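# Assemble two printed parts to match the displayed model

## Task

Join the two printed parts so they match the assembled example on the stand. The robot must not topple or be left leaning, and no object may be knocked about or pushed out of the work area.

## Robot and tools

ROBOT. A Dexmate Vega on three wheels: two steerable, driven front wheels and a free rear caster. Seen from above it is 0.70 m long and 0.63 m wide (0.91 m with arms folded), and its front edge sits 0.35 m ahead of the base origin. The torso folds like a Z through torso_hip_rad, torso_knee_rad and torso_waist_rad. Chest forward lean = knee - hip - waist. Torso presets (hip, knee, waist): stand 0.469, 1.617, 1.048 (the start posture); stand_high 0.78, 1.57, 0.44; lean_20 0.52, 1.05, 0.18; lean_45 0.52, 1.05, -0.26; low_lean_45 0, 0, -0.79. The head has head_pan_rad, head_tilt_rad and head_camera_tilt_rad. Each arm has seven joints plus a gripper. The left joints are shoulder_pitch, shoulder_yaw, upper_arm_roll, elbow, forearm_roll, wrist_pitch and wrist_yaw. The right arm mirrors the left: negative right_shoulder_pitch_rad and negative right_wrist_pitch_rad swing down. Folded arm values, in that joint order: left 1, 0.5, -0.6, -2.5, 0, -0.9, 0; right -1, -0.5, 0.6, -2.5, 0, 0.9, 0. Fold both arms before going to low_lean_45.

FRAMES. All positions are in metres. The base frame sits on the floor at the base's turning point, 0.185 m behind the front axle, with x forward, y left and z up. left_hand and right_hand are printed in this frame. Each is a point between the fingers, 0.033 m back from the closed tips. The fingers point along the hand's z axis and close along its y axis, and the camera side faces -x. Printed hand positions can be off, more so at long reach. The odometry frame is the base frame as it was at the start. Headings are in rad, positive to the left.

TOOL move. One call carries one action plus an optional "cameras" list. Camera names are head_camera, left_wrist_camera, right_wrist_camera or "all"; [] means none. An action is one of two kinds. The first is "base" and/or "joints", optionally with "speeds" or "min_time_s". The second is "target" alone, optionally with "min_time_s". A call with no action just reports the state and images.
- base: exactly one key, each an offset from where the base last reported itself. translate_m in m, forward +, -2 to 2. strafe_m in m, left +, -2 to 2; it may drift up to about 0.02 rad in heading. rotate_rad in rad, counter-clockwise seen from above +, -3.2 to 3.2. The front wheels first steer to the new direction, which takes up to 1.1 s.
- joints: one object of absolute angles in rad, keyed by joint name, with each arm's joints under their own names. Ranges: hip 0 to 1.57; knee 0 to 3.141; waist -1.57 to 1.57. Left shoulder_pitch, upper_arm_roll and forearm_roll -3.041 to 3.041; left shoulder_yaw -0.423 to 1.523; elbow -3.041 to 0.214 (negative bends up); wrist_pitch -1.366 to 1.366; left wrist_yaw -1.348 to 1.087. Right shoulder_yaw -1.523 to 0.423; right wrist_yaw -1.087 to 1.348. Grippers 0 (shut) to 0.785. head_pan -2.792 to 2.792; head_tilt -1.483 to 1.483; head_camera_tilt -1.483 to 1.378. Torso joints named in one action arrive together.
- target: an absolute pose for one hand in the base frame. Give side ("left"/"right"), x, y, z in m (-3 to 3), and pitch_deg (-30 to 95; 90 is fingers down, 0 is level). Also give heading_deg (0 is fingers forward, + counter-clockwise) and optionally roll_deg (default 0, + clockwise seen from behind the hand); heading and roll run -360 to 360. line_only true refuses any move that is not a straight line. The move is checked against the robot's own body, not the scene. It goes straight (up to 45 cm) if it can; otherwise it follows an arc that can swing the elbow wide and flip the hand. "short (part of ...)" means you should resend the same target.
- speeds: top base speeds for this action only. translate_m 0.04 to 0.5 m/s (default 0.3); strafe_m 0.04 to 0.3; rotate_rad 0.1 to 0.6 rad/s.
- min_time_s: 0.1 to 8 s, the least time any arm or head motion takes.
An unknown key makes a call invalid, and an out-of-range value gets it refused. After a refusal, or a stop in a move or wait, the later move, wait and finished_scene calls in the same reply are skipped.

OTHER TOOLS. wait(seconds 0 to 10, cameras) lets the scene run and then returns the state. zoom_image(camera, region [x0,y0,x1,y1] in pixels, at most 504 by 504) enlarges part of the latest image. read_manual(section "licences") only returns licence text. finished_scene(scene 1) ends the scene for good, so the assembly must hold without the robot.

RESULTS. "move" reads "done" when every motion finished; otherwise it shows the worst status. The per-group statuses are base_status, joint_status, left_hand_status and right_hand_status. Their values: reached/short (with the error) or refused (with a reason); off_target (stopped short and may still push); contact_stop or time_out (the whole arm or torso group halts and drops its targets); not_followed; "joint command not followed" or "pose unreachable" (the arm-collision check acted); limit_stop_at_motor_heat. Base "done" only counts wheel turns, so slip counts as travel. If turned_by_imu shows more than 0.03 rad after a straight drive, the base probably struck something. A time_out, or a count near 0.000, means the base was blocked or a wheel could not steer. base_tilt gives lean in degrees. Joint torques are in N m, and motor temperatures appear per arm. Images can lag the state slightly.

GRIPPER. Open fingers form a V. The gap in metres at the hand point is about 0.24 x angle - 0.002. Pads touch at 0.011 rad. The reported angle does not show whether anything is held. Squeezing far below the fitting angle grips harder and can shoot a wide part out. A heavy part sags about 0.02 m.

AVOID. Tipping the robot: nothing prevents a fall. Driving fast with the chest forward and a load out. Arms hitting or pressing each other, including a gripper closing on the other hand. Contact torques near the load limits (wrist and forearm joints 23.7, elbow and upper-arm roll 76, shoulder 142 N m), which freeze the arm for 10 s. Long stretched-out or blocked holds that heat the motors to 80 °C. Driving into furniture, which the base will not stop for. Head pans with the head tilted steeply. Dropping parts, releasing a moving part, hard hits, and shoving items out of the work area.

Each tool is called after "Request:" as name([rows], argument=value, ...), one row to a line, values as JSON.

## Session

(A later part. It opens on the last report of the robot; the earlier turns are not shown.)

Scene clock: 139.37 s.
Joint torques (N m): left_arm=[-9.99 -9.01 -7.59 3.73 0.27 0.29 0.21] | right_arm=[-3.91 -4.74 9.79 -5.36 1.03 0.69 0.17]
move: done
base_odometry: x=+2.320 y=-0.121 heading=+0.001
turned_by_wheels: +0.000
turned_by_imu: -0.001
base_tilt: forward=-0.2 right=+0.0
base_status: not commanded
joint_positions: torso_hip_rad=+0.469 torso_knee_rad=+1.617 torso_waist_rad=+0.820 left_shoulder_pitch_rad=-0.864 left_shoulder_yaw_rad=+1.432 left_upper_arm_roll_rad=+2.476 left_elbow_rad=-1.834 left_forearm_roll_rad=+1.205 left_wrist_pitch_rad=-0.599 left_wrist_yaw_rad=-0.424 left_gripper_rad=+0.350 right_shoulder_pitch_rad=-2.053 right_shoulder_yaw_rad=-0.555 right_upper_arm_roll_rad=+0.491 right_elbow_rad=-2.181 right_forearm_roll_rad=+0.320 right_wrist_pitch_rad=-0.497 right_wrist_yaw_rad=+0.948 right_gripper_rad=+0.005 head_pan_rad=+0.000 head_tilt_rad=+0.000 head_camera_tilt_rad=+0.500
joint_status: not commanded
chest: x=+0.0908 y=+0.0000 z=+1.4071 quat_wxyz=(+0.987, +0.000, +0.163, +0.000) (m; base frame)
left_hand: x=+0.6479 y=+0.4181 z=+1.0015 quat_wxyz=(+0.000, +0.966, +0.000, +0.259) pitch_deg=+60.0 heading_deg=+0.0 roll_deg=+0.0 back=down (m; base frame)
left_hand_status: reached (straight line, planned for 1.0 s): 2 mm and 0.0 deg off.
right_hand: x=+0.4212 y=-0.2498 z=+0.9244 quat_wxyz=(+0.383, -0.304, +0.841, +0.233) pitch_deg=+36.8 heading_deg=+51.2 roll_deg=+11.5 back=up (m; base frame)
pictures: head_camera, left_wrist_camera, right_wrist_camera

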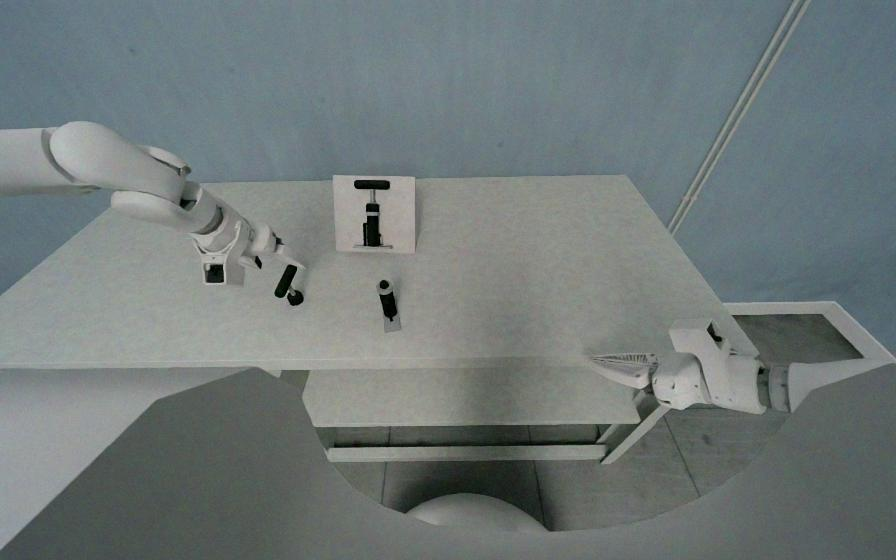

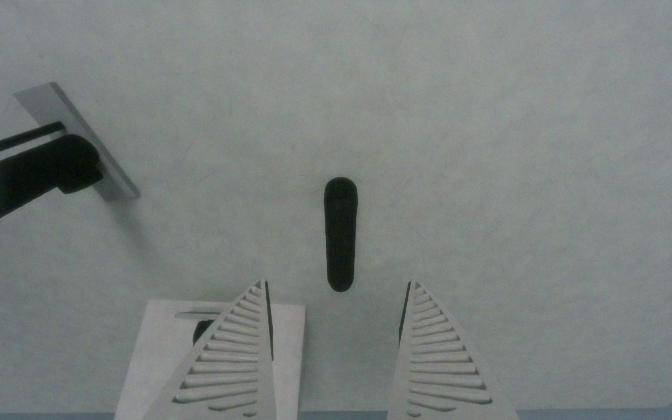

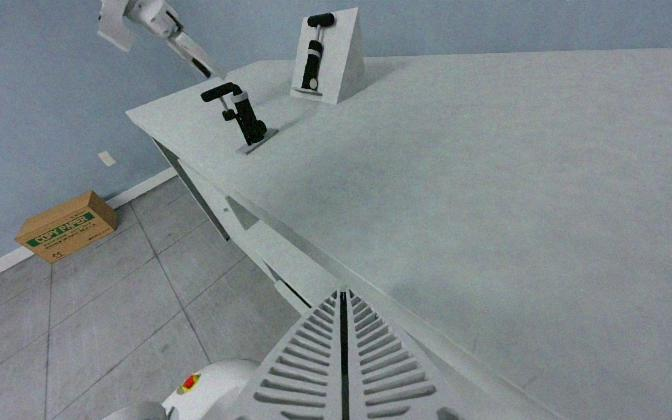

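Request:
move(target={"side": "left", "x": 0.652, "y": 0.4195, "z": 0.944, "pitch_deg": 60, "heading_deg": 0, "line_only": true}, cameras=["left_wrist_camera", "head_camera", "right_wrist_camera"])

Scene clock: 142.60 s.
Joint torques (N m): left_arm=[-8.08 -6.68 -6.74 3.1 0.53 0.3 0.64] | right_arm=[-3.73 -8 10.6 -4.34 1.14 1.8 0.17]
move: done
base_odometry: x=+2.320 y=-0.121 heading=+0.001
turned_by_wheels: +0.000
turned_by_imu: -0.001
base_tilt: forward=-0.2 right=+0.2
base_status: not commanded
joint_positions: torso_hip_rad=+0.469 torso_knee_rad=+1.617 torso_waist_rad=+0.820 left_shoulder_pitch_rad=-0.707 left_shoulder_yaw_rad=+1.337 left_upper_arm_roll_rad=+2.497 left_elbow_rad=-1.758 left_forearm_roll_rad=+1.221 left_wrist_pitch_rad=-0.425 left_wrist_yaw_rad=-0.357 left_gripper_rad=+0.350 right_shoulder_pitch_rad=-2.053 right_shoulder_yaw_rad=-0.555 right_upper_arm_roll_rad=+0.491 right_elbow_rad=-2.181 right_forearm_roll_rad=+0.320 right_wrist_pitch_rad=-0.497 right_wrist_yaw_rad=+0.948 right_gripper_rad=+0.005 head_pan_rad=+0.000 head_tilt_rad=+0.000 head_camera_tilt_rad=+0.500
joint_status: not commanded
chest: x=+0.0908 y=+0.0000 z=+1.4071 quat_wxyz=(+0.987, +0.000, +0.163, +0.000) (m; base frame)
left_hand: x=+0.6519 y=+0.4195 z=+0.9455 quat_wxyz=(+0.000, +0.966, +0.000, +0.259) pitch_deg=+60.0 heading_deg=+0.0 roll_deg=+0.0 back=down (m; base frame)
left_hand_status: reached (straight line, planned for 0.9 s): 1 mm and 0.0 deg off.
right_hand: x=+0.4212 y=-0.2498 z=+0.9244 quat_wxyz=(+0.383, -0.304, +0.841, +0.233) pitch_deg=+36.8 heading_deg=+51.2 roll_deg=+11.5 back=up (m; base frame)
pictures: head_camera, left_wrist_camera, right_wrist_camera

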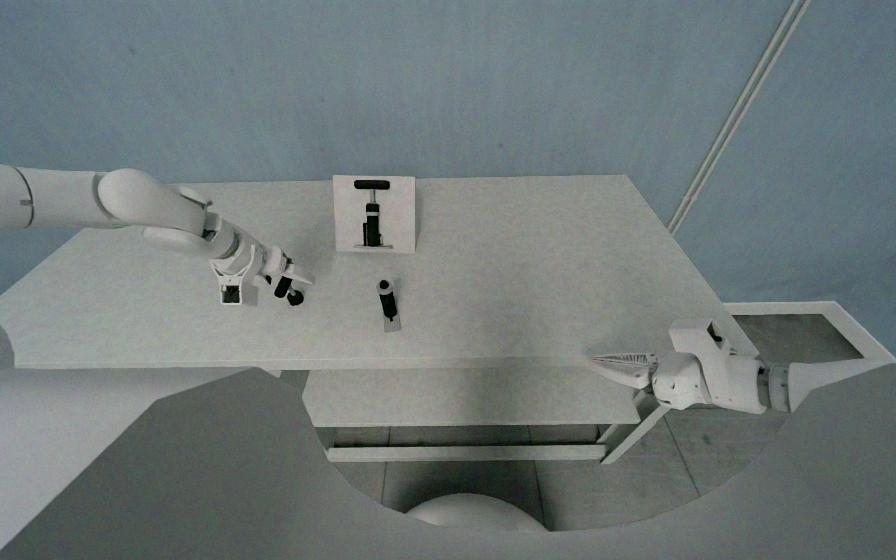

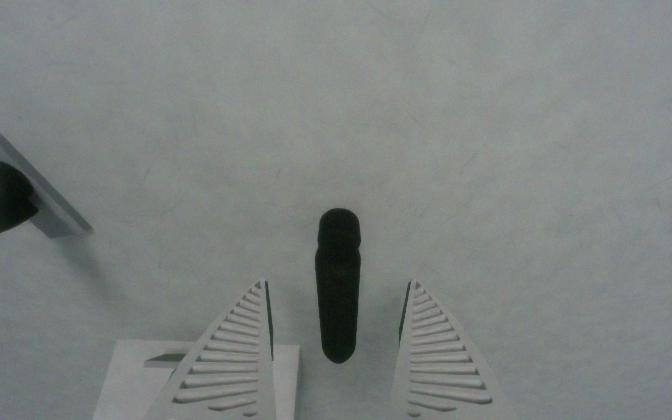

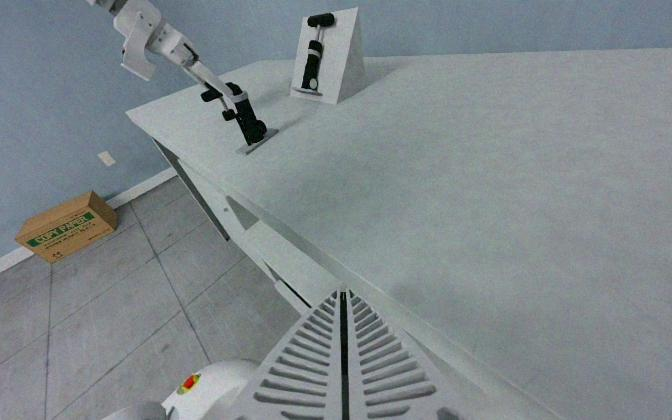

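Request:
move(joints={"left_gripper_rad": 0.07}, cameras=["left_wrist_camera", "head_camera"])

Scene clock: 144.60 s.
Joint torques (N m): left_arm=[-9.38 -7.04 -6.57 3.58 0.14 1.72 0.48] | right_arm=[-4.15 -6.3 9.37 -4.18 0.82 0.8 0.32]
move: done
base_odometry: x=+2.320 y=-0.121 heading=+0.001
turned_by_wheels: +0.000
turned_by_imu: -0.001
base_tilt: forward=-0.2 right=+0.3
base_status: not commanded
joint_positions: torso_hip_rad=+0.469 torso_knee_rad=+1.617 torso_waist_rad=+0.820 left_shoulder_pitch_rad=-0.703 left_shoulder_yaw_rad=+1.334 left_upper_arm_roll_rad=+2.497 left_elbow_rad=-1.756 left_forearm_roll_rad=+1.221 left_wrist_pitch_rad=-0.420 left_wrist_yaw_rad=-0.356 left_gripper_rad=+0.070 right_shoulder_pitch_rad=-2.053 right_shoulder_yaw_rad=-0.555 right_upper_arm_roll_rad=+0.491 right_elbow_rad=-2.181 right_forearm_roll_rad=+0.320 right_wrist_pitch_rad=-0.497 right_wrist_yaw_rad=+0.948 right_gripper_rad=+0.005 head_pan_rad=+0.000 head_tilt_rad=+0.000 head_camera_tilt_rad=+0.500
joint_status: all done
chest: x=+0.0908 y=+0.0000 z=+1.4071 quat_wxyz=(+0.987, +0.000, +0.163, +0.000) (m; base frame)
left_hand: x=+0.6519 y=+0.4195 z=+0.9440 quat_wxyz=(+0.000, +0.966, +0.000, +0.259) pitch_deg=+60.0 heading_deg=+0.0 roll_deg=+0.0 back=down (m; base frame)
right_hand: x=+0.4212 y=-0.2498 z=+0.9244 quat_wxyz=(+0.383, -0.304, +0.841, +0.233) pitch_deg=+36.8 heading_deg=+51.2 roll_deg=+11.5 back=up (m; base frame)
pictures: head_camera, left_wrist_camera

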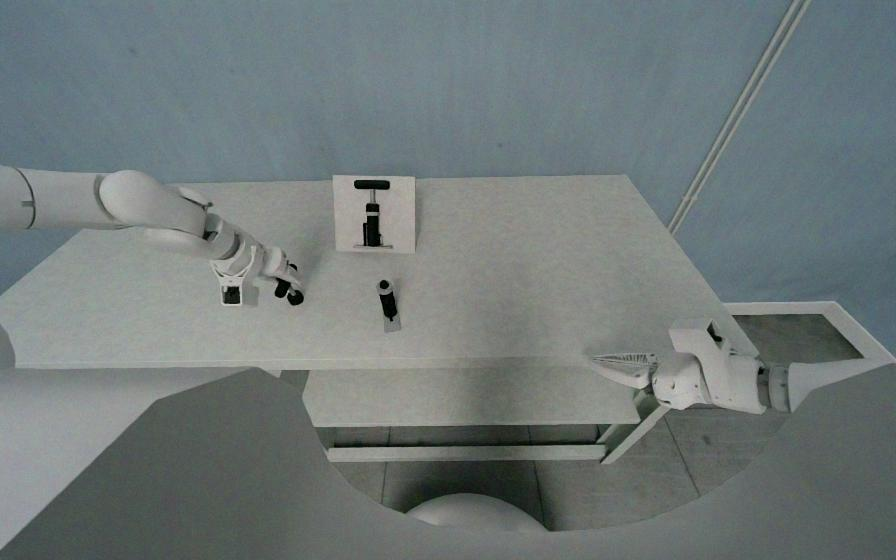

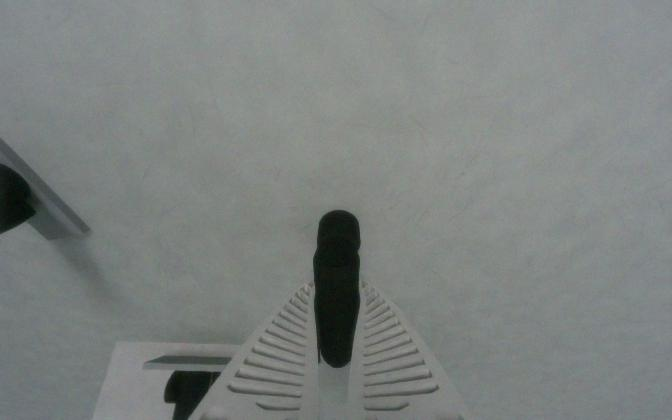

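Request:
move(joints={"left_gripper_rad": 0.05})

Request:
move(target={"side": "left", "x": 0.645, "y": 0.4195, "z": 1.08, "pitch_deg": 60, "heading_deg": 0, "line_only": true}, cameras=["left_wrist_camera", "head_camera", "right_wrist_camera"])

Scene clock: 145.40 s.
Joint torques (N m): left_arm=[-10.12 -7.55 -6.21 3.03 0.45 0.51 -0.15] | right_arm=[-3.47 -6.4 9.43 -4.39 0.98 1.48 0.33]
move: done
base_odometry: x=+2.320 y=-0.121 heading=+0.001
turned_by_wheels: +0.000
turned_by_imu: +0.000
base_tilt: forward=-0.2 right=+0.0
base_status: not commanded
joint_positions: torso_hip_rad=+0.469 torso_knee_rad=+1.617 torso_waist_rad=+0.820 left_shoulder_pitch_rad=-0.703 left_shoulder_yaw_rad=+1.334 left_upper_arm_roll_rad=+2.497 left_elbow_rad=-1.756 left_forearm_roll_rad=+1.221 left_wrist_pitch_rad=-0.420 left_wrist_yaw_rad=-0.356 left_gripper_rad=+0.050 right_shoulder_pitch_rad=-2.053 right_shoulder_yaw_rad=-0.555 right_upper_arm_roll_rad=+0.491 right_elbow_rad=-2.181 right_forearm_roll_rad=+0.320 right_wrist_pitch_rad=-0.497 right_wrist_yaw_rad=+0.948 right_gripper_rad=+0.005 head_pan_rad=+0.000 head_tilt_rad=+0.000 head_camera_tilt_rad=+0.500
joint_status: all done
chest: x=+0.0908 y=+0.0000 z=+1.4071 quat_wxyz=(+0.987, +0.000, +0.163, +0.000) (m; base frame)
left_hand: x=+0.6519 y=+0.4195 z=+0.9440 quat_wxyz=(+0.000, +0.966, +0.000, +0.259) pitch_deg=+60.0 heading_deg=+0.0 roll_deg=+0.0 back=down (m; base frame)
right_hand: x=+0.4212 y=-0.2498 z=+0.9244 quat_wxyz=(+0.383, -0.304, +0.841, +0.233) pitch_deg=+36.8 heading_deg=+51.2 roll_deg=+11.5 back=up (m; base frame)
pictures: none

Scene clock: 148.40 s.
Joint torques (N m): left_arm=[-22.03 -4.19 -11.64 0.23 -0.52 0.41 -0.27] | right_arm=[-2.38 -5.44 9.97 -4.37 0.75 1.38 0.34]
move: done
base_odometry: x=+2.320 y=-0.121 heading=+0.001
turned_by_wheels: +0.000
turned_by_imu: -0.001
base_tilt: forward=-0.2 right=+0.1
base_status: not commanded
joint_positions: torso_hip_rad=+0.469 torso_knee_rad=+1.617 torso_waist_rad=+0.820 left_shoulder_pitch_rad=-1.052 left_shoulder_yaw_rad=+1.497 left_upper_arm_roll_rad=+2.434 left_elbow_rad=-1.862 left_forearm_roll_rad=+1.121 left_wrist_pitch_rad=-0.823 left_wrist_yaw_rad=-0.511 left_gripper_rad=+0.050 right_shoulder_pitch_rad=-2.053 right_shoulder_yaw_rad=-0.555 right_upper_arm_roll_rad=+0.491 right_elbow_rad=-2.181 right_forearm_roll_rad=+0.320 right_wrist_pitch_rad=-0.497 right_wrist_yaw_rad=+0.948 right_gripper_rad=+0.005 head_pan_rad=+0.000 head_tilt_rad=+0.000 head_camera_tilt_rad=+0.500
joint_status: not commanded
chest: x=+0.0908 y=+0.0000 z=+1.4071 quat_wxyz=(+0.987, +0.000, +0.163, +0.000) (m; base frame)
left_hand: x=+0.6449 y=+0.4196 z=+1.0780 quat_wxyz=(+0.000, +0.966, +0.000, +0.258) pitch_deg=+60.1 heading_deg=+0.0 roll_deg=+0.0 back=down (m; base frame)
left_hand_status: reached (straight line, planned for 1.6 s): 2 mm and 0.1 deg off.
right_hand: x=+0.4212 y=-0.2498 z=+0.9244 quat_wxyz=(+0.383, -0.304, +0.841, +0.233) pitch_deg=+36.8 heading_deg=+51.2 roll_deg=+11.5 back=up (m; base frame)
pictures: head_camera, left_wrist_camera, right_wrist_camera

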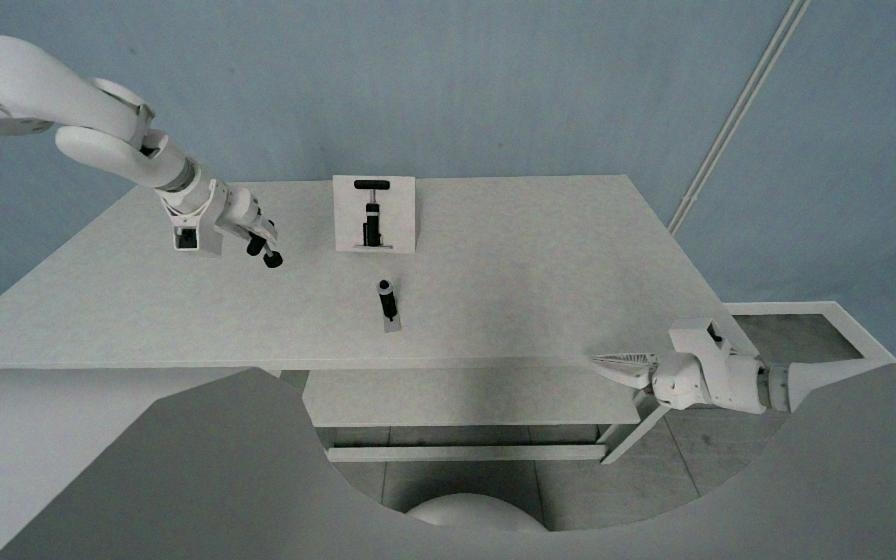

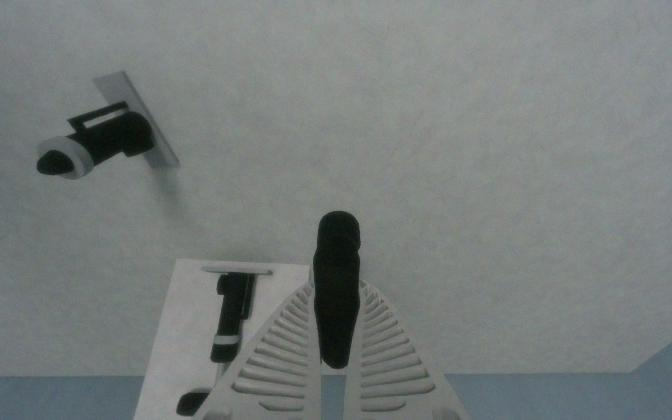

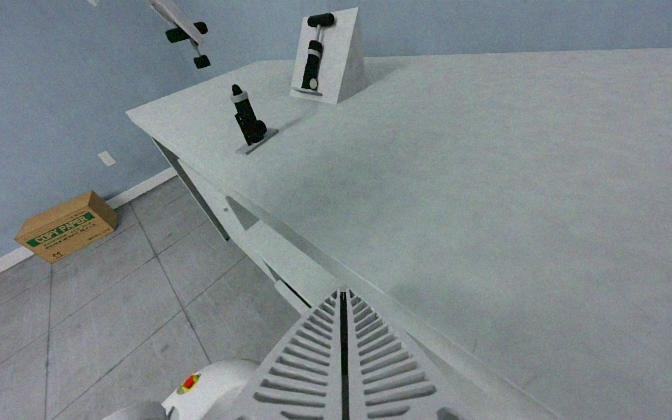

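Request:
move(target={"side": "right", "x": 0.50, "y": -0.06, "z": 0.985, "pitch_deg": 15, "heading_deg": 60, "line_only": true}, cameras=["right_wrist_camera", "head_camera"])

Scene clock: 152.67 s.
Joint torques (N m): left_arm=[-21.76 -5.28 -11.36 0.64 -0.43 -0.29 -0.11] | right_arm=[11.64 -0.6 1.07 -6.03 0.42 1.38 -0.4]
move: done
base_odometry: x=+2.320 y=-0.121 heading=+0.001
turned_by_wheels: +0.000
turned_by_imu: -0.001
base_tilt: forward=+0.0 right=+0.2
base_status: not commanded
joint_positions: torso_hip_rad=+0.469 torso_knee_rad=+1.617 torso_waist_rad=+0.820 left_shoulder_pitch_rad=-1.056 left_shoulder_yaw_rad=+1.498 left_upper_arm_roll_rad=+2.433 left_elbow_rad=-1.862 left_forearm_roll_rad=+1.119 left_wrist_pitch_rad=-0.828 left_wrist_yaw_rad=-0.513 left_gripper_rad=+0.050 right_shoulder_pitch_rad=-1.719 right_shoulder_yaw_rad=-0.464 right_upper_arm_roll_rad=+0.060 right_elbow_rad=-2.029 right_forearm_roll_rad=+0.233 right_wrist_pitch_rad=-0.131 right_wrist_yaw_rad=+0.904 right_gripper_rad=+0.005 head_pan_rad=+0.000 head_tilt_rad=+0.000 head_camera_tilt_rad=+0.500
joint_status: not commanded
chest: x=+0.0908 y=+0.0000 z=+1.4071 quat_wxyz=(+0.987, +0.000, +0.163, +0.000) (m; base frame)
left_hand: x=+0.6447 y=+0.4195 z=+1.0796 quat_wxyz=(+0.000, +0.966, +0.000, +0.258) pitch_deg=+60.0 heading_deg=+0.0 roll_deg=+0.0 back=down (m; base frame)
right_hand: x=+0.4994 y=-0.0622 z=+0.9840 quat_wxyz=(+0.526, -0.396, +0.689, +0.304) pitch_deg=+15.2 heading_deg=+59.9 roll_deg=+0.1 back=up (m; base frame)
right_hand_status: reached (straight line, planned for 1.7 s): 2 mm and 0.3 deg off.
pictures: head_camera, right_wrist_camera

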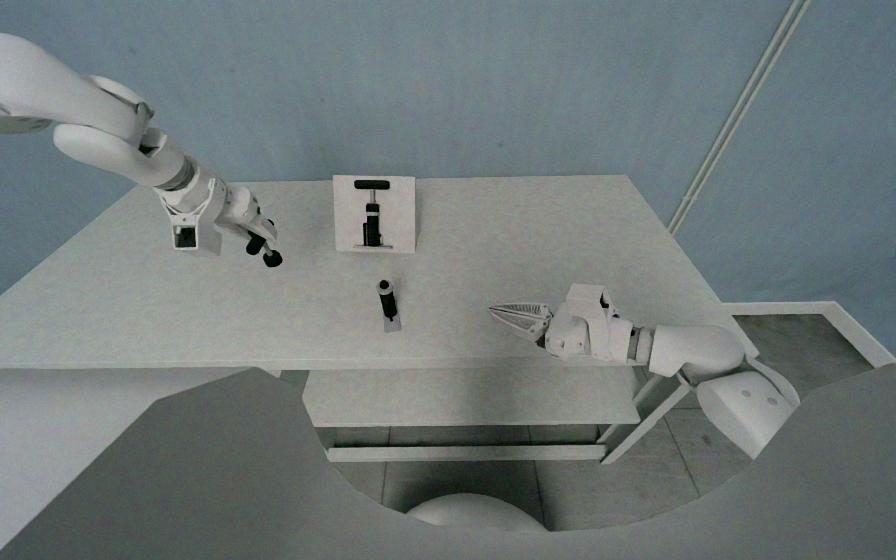

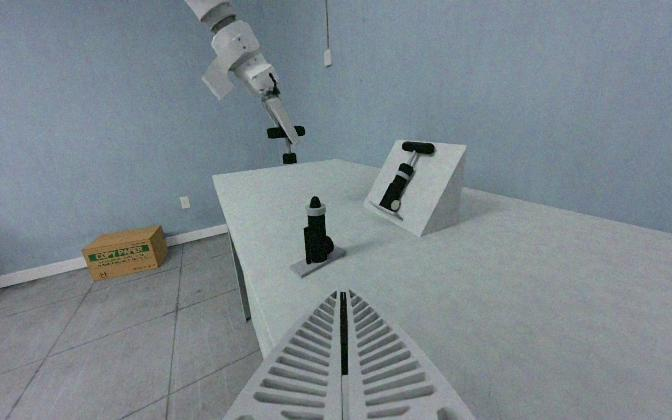

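Request:
zoom_image(camera="right_wrist_camera", region=[250, 100, 330, 180])

Request:
zoom_image(camera="right_wrist_camera", region=[270, 180, 370, 290])

Request:
zoom_image(camera="right_wrist_camera", region=[355, 130, 475, 240])

Scaled by 6.300 from the camera's 672x420 image, which has a finer 960x600 frame.

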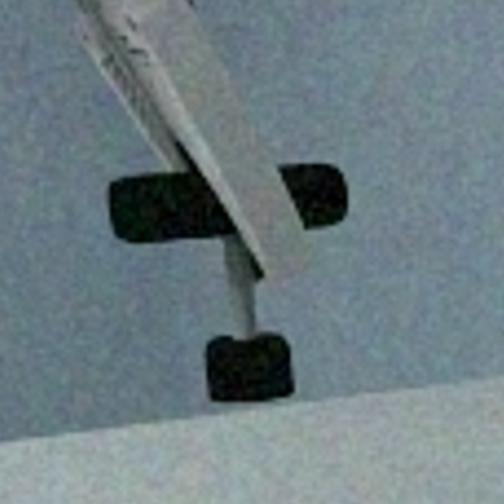

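Scaled by 4.582 from the camera's 672x420 image, which has a finer 960x600 frame.

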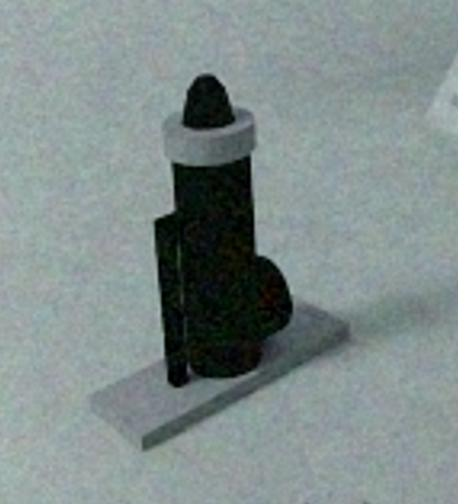

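Scaled by 4.200 from the camera's 672x420 image, which has a finer 960x600 frame.

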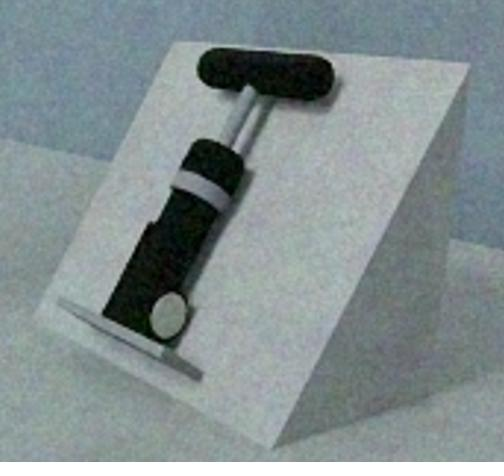

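Request:
move(target={"side": "left", "x": 0.601, "y": 0.215, "z": 1.12, "pitch_deg": 60, "heading_deg": 12, "line_only": true}, cameras=["left_wrist_camera", "head_camera", "right_wrist_camera"])

Scene clock: 158.80 s.
Joint torques (N m): left_arm=[-9.69 -3.14 -9.56 0.94 0.77 0.43 -0.09] | right_arm=[11.92 -2.97 1.22 -6.27 0.76 1.85 0.16]
move: done
base_odometry: x=+2.320 y=-0.121 heading=+0.001
turned_by_wheels: +0.000
turned_by_imu: -0.002
base_tilt: forward=-0.2 right=+0.0
base_status: not commanded
joint_positions: torso_hip_rad=+0.469 torso_knee_rad=+1.617 torso_waist_rad=+0.820 left_shoulder_pitch_rad=-0.960 left_shoulder_yaw_rad=+1.100 left_upper_arm_roll_rad=+2.331 left_elbow_rad=-2.358 left_forearm_roll_rad=+0.495 left_wrist_pitch_rad=-0.024 left_wrist_yaw_rad=-1.186 left_gripper_rad=+0.050 right_shoulder_pitch_rad=-1.715 right_shoulder_yaw_rad=-0.463 right_upper_arm_roll_rad=+0.056 right_elbow_rad=-2.027 right_forearm_roll_rad=+0.232 right_wrist_pitch_rad=-0.127 right_wrist_yaw_rad=+0.904 right_gripper_rad=+0.005 head_pan_rad=+0.000 head_tilt_rad=+0.000 head_camera_tilt_rad=+0.500
joint_status: not commanded
chest: x=+0.0908 y=+0.0000 z=+1.4071 quat_wxyz=(+0.987, +0.000, +0.163, +0.000) (m; base frame)
left_hand: x=+0.6014 y=+0.2159 z=+1.1199 quat_wxyz=(-0.027, +0.961, +0.100, +0.258) pitch_deg=+60.0 heading_deg=+11.9 roll_deg=+0.0 back=down (m; base frame)
left_hand_status: reached (straight line, planned for 3.3 s): 1 mm and 0.1 deg off.
right_hand: x=+0.4999 y=-0.0602 z=+0.9848 quat_wxyz=(+0.527, -0.397, +0.687, +0.304) pitch_deg=+15.0 heading_deg=+60.0 roll_deg=+0.0 back=up (m; base frame)
pictures: head_camera, left_wrist_camera, right_wrist_camera

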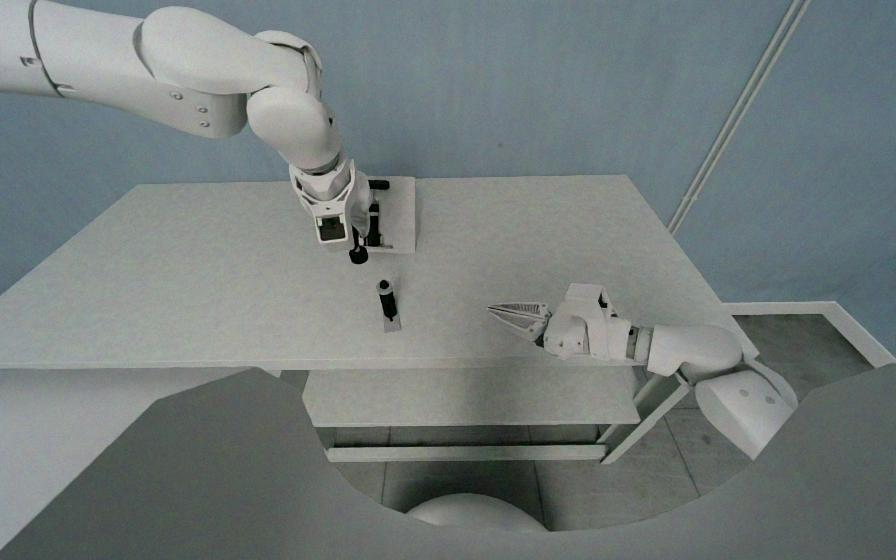

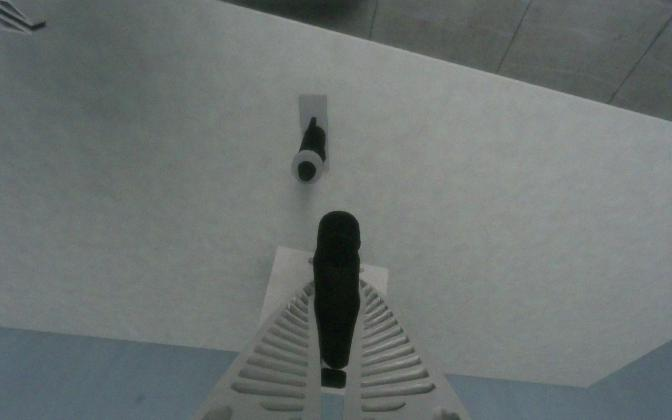

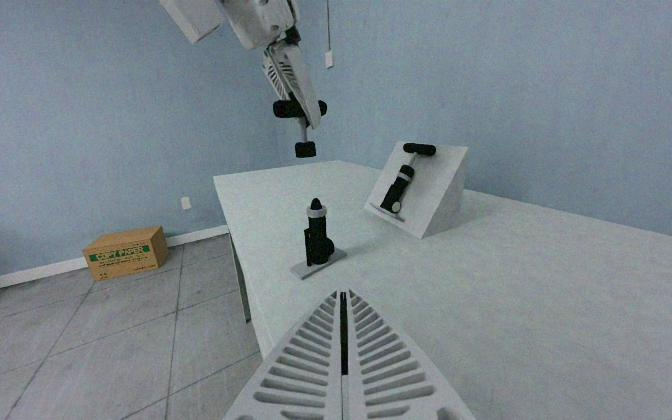

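Request:
zoom_image(camera="left_wrist_camera", region=[270, 80, 400, 260])

Request:
zoom_image(camera="right_wrist_camera", region=[250, 60, 370, 290])

Scaled by 2.800 from the camera's 672x420 image, which has a finer 960x600 frame.

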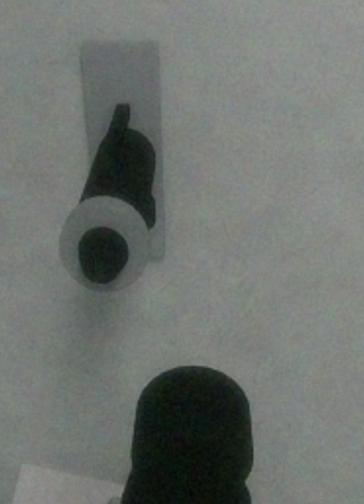

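Scaled by 2.191 from the camera's 672x420 image, which has a finer 960x600 frame.

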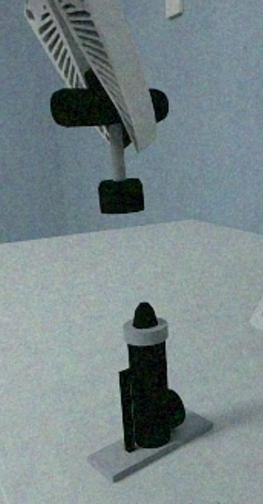

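Request:
move(target={"side": "left", "x": 0.599, "y": 0.177, "z": 1.10, "pitch_deg": 60, "heading_deg": 12, "line_only": true}, cameras=["left_wrist_camera", "head_camera", "right_wrist_camera"])

Scene clock: 163.30 s.
Joint torques (N m): left_arm=[-10.9 -4.97 -11.37 1.46 0.85 0.99 -0.27] | right_arm=[11.38 -3.33 1.76 -6.09 0.7 0.72 -0.3]
move: done
base_odometry: x=+2.320 y=-0.121 heading=+0.001
turned_by_wheels: +0.000
turned_by_imu: -0.001
base_tilt: forward=-0.2 right=+0.4
base_status: not commanded
joint_positions: torso_hip_rad=+0.469 torso_knee_rad=+1.617 torso_waist_rad=+0.820 left_shoulder_pitch_rad=-0.871 left_shoulder_yaw_rad=+0.959 left_upper_arm_roll_rad=+2.290 left_elbow_rad=-2.365 left_forearm_roll_rad=+0.477 left_wrist_pitch_rad=+0.134 left_wrist_yaw_rad=-1.193 left_gripper_rad=+0.050 right_shoulder_pitch_rad=-1.715 right_shoulder_yaw_rad=-0.463 right_upper_arm_roll_rad=+0.056 right_elbow_rad=-2.027 right_forearm_roll_rad=+0.232 right_wrist_pitch_rad=-0.127 right_wrist_yaw_rad=+0.904 right_gripper_rad=+0.005 head_pan_rad=+0.000 head_tilt_rad=+0.000 head_camera_tilt_rad=+0.500
joint_status: not commanded
chest: x=+0.0908 y=+0.0000 z=+1.4071 quat_wxyz=(+0.987, +0.000, +0.163, +0.000) (m; base frame)
left_hand: x=+0.5991 y=+0.1784 z=+1.1006 quat_wxyz=(-0.027, +0.961, +0.101, +0.257) pitch_deg=+60.0 heading_deg=+12.0 roll_deg=+0.0 back=down (m; base frame)
left_hand_status: reached (straight line, planned for 0.8 s): 1 mm and 0.0 deg off.
right_hand: x=+0.4999 y=-0.0602 z=+0.9848 quat_wxyz=(+0.527, -0.397, +0.687, +0.304) pitch_deg=+15.0 heading_deg=+60.0 roll_deg=+0.0 back=up (m; base frame)
pictures: head_camera, left_wrist_camera, right_wrist_camera

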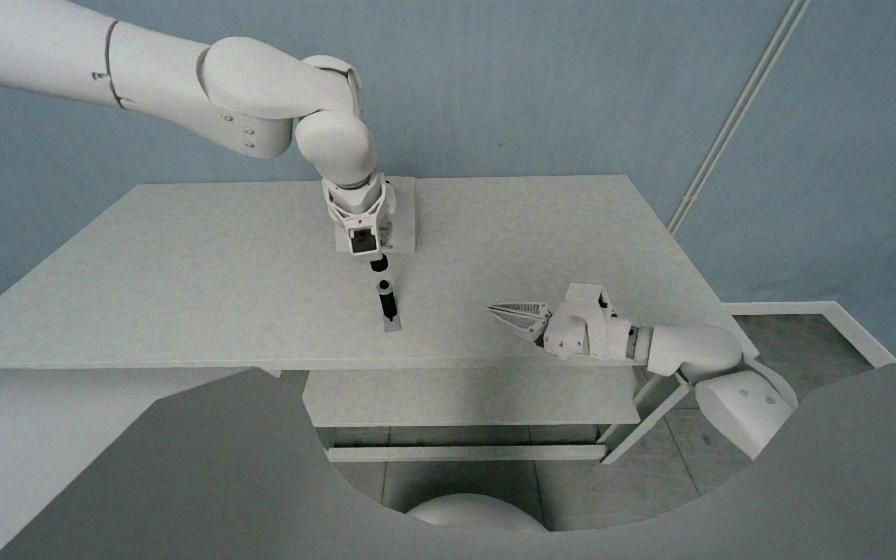

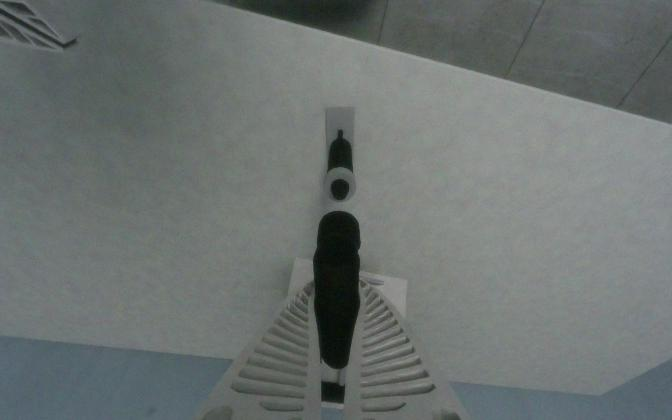

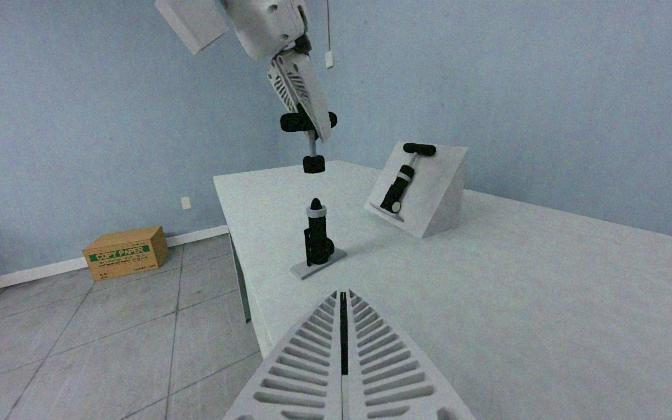

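Request:
zoom_image(camera="right_wrist_camera", region=[265, 95, 375, 285])

Request:
zoom_image(camera="left_wrist_camera", region=[295, 95, 385, 275])

Request:
zoom_image(camera="head_camera", region=[330, 210, 430, 345])

Scaled by 2.653 from the camera's 672x420 image, which has a finer 960x600 frame.

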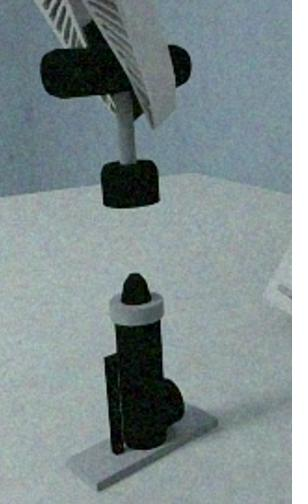

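Scaled by 2.800 from the camera's 672x420 image, which has a finer 960x600 frame.

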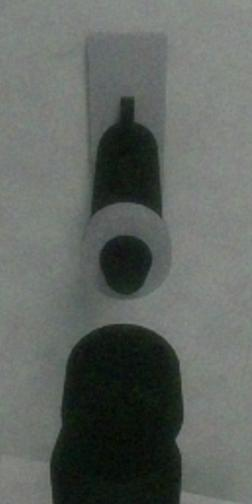

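Scaled by 3.733 from the camera's 896x560 image, which has a finer 960x600 frame.

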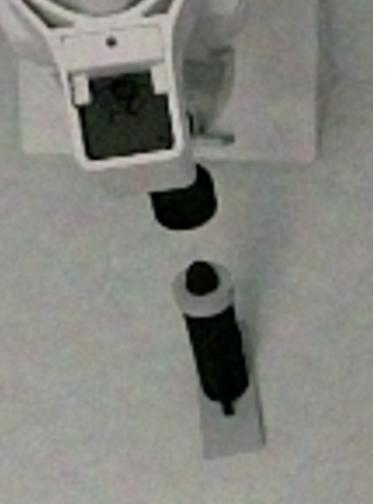

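Request:
zoom_image(camera="right_wrist_camera", region=[275, 100, 345, 180])

Request:
zoom_image(camera="right_wrist_camera", region=[285, 145, 345, 225])

Request:
zoom_image(camera="left_wrist_camera", region=[305, 160, 375, 240])

Scaled by 6.300 from the camera's 672x420 image, which has a finer 960x600 frame.

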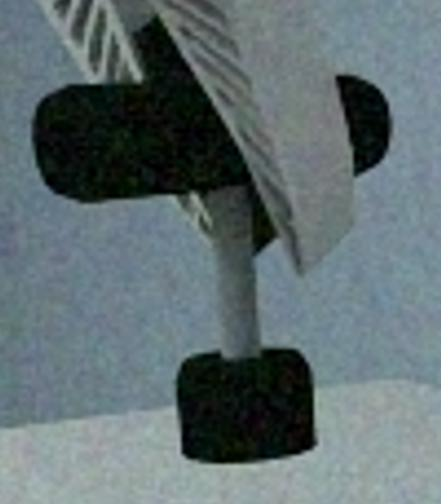

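Scaled by 6.300 from the camera's 672x420 image, which has a finer 960x600 frame.

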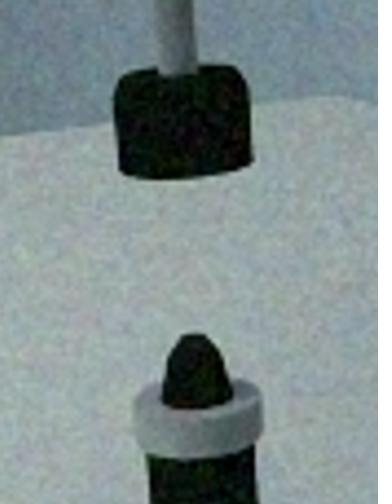

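Scaled by 6.300 from the camera's 672x420 image, which has a finer 960x600 frame.

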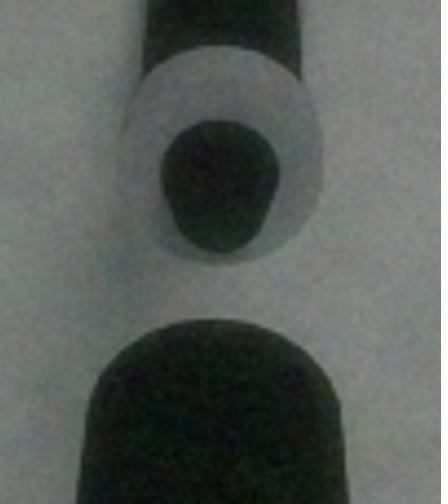

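Request:
move(target={"side": "left", "x": 0.6003, "y": 0.1775, "z": 1.073, "pitch_deg": 60, "heading_deg": 12, "line_only": true}, cameras=["left_wrist_camera", "head_camera", "right_wrist_camera"])

Request:
zoom_image(camera="right_wrist_camera", region=[285, 145, 345, 225])

Request:
zoom_image(camera="left_wrist_camera", region=[305, 160, 375, 240])

Request:
zoom_image(camera="head_camera", region=[350, 230, 420, 300])

Scene clock: 169.77 s.
Joint torques (N m): left_arm=[-9.26 -2.97 -6.11 2.46 0.99 0.78 0.23] | right_arm=[11 -2.13 2.18 -5.59 0.93 1.44 -0.53]
move: done
base_odometry: x=+2.320 y=-0.121 heading=+0.001
turned_by_wheels: +0.000
turned_by_imu: -0.001
base_tilt: forward=-0.2 right=+0.3
base_status: not commanded
joint_positions: torso_hip_rad=+0.469 torso_knee_rad=+1.617 torso_waist_rad=+0.820 left_shoulder_pitch_rad=-0.817 left_shoulder_yaw_rad=+0.936 left_upper_arm_roll_rad=+2.314 left_elbow_rad=-2.353 left_forearm_roll_rad=+0.527 left_wrist_pitch_rad=+0.177 left_wrist_yaw_rad=-1.167 left_gripper_rad=+0.050 right_shoulder_pitch_rad=-1.715 right_shoulder_yaw_rad=-0.463 right_upper_arm_roll_rad=+0.056 right_elbow_rad=-2.027 right_forearm_roll_rad=+0.232 right_wrist_pitch_rad=-0.127 right_wrist_yaw_rad=+0.904 right_gripper_rad=+0.005 head_pan_rad=+0.000 head_tilt_rad=+0.000 head_camera_tilt_rad=+0.500
joint_status: not commanded
chest: x=+0.0908 y=+0.0000 z=+1.4071 quat_wxyz=(+0.987, +0.000, +0.163, +0.000) (m; base frame)
left_hand: x=+0.6002 y=+0.1775 z=+1.0752 quat_wxyz=(-0.027, +0.961, +0.101, +0.257) pitch_deg=+60.0 heading_deg=+12.0 roll_deg=+0.0 back=down (m; base frame)
left_hand_status: reached (straight line, planned for 0.5 s): 2 mm and 0.0 deg off.
right_hand: x=+0.4999 y=-0.0602 z=+0.9848 quat_wxyz=(+0.527, -0.397, +0.687, +0.304) pitch_deg=+15.0 heading_deg=+60.0 roll_deg=+0.0 back=up (m; base frame)
pictures: head_camera, left_wrist_camera, right_wrist_camera

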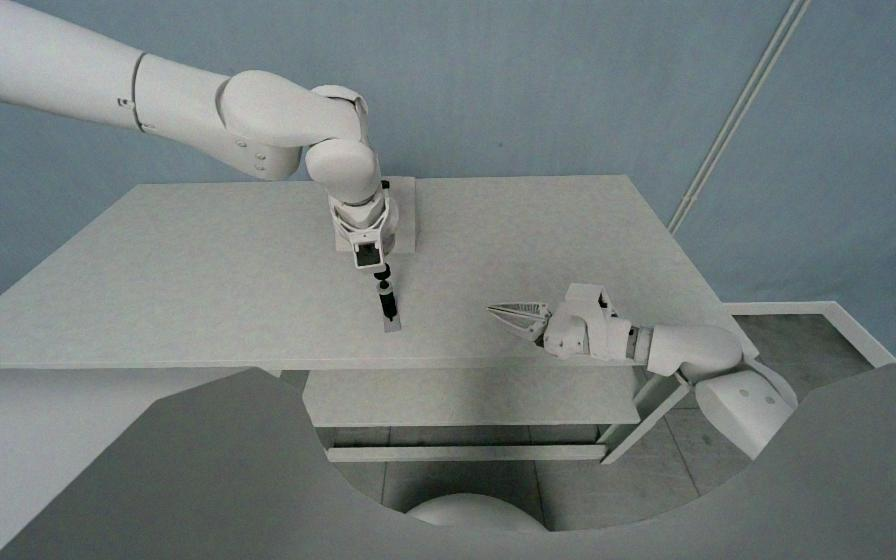

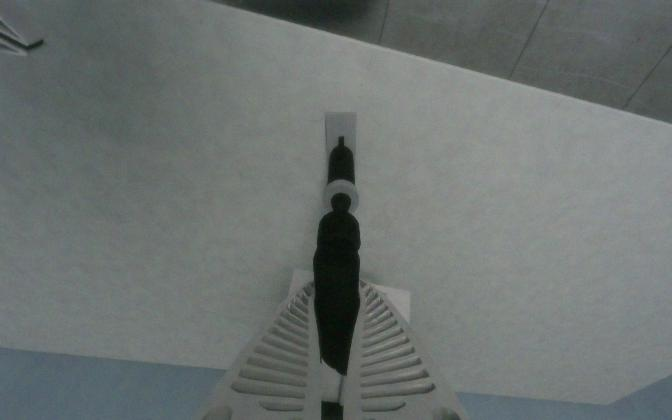

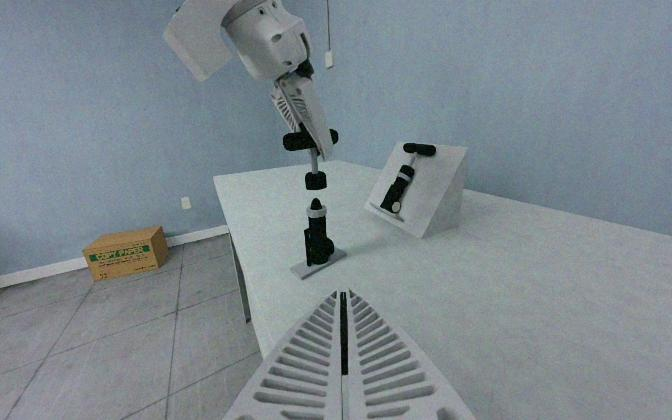

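Scaled by 6.300 from the camera's 672x420 image, which has a finer 960x600 frame.

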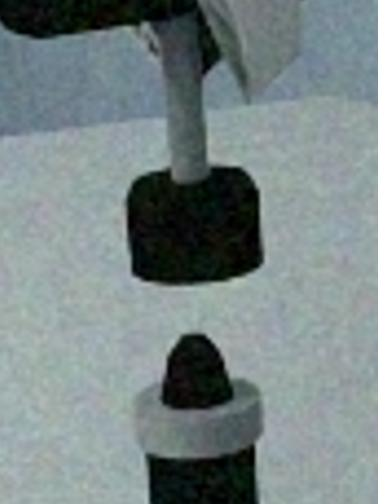

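Scaled by 6.300 from the camera's 672x420 image, which has a finer 960x600 frame.

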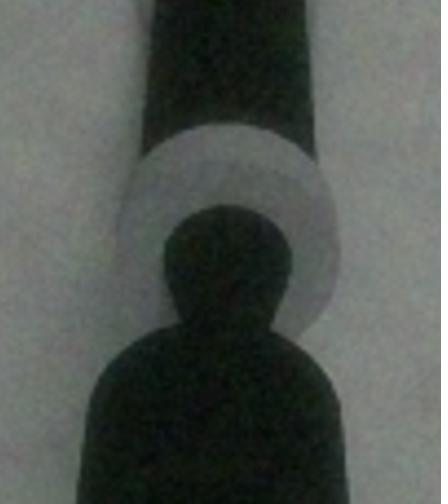

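Scaled by 7.200 from the camera's 896x560 image, which has a finer 960x600 frame.

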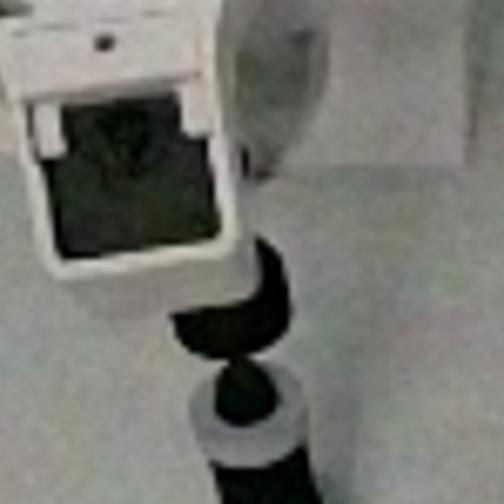

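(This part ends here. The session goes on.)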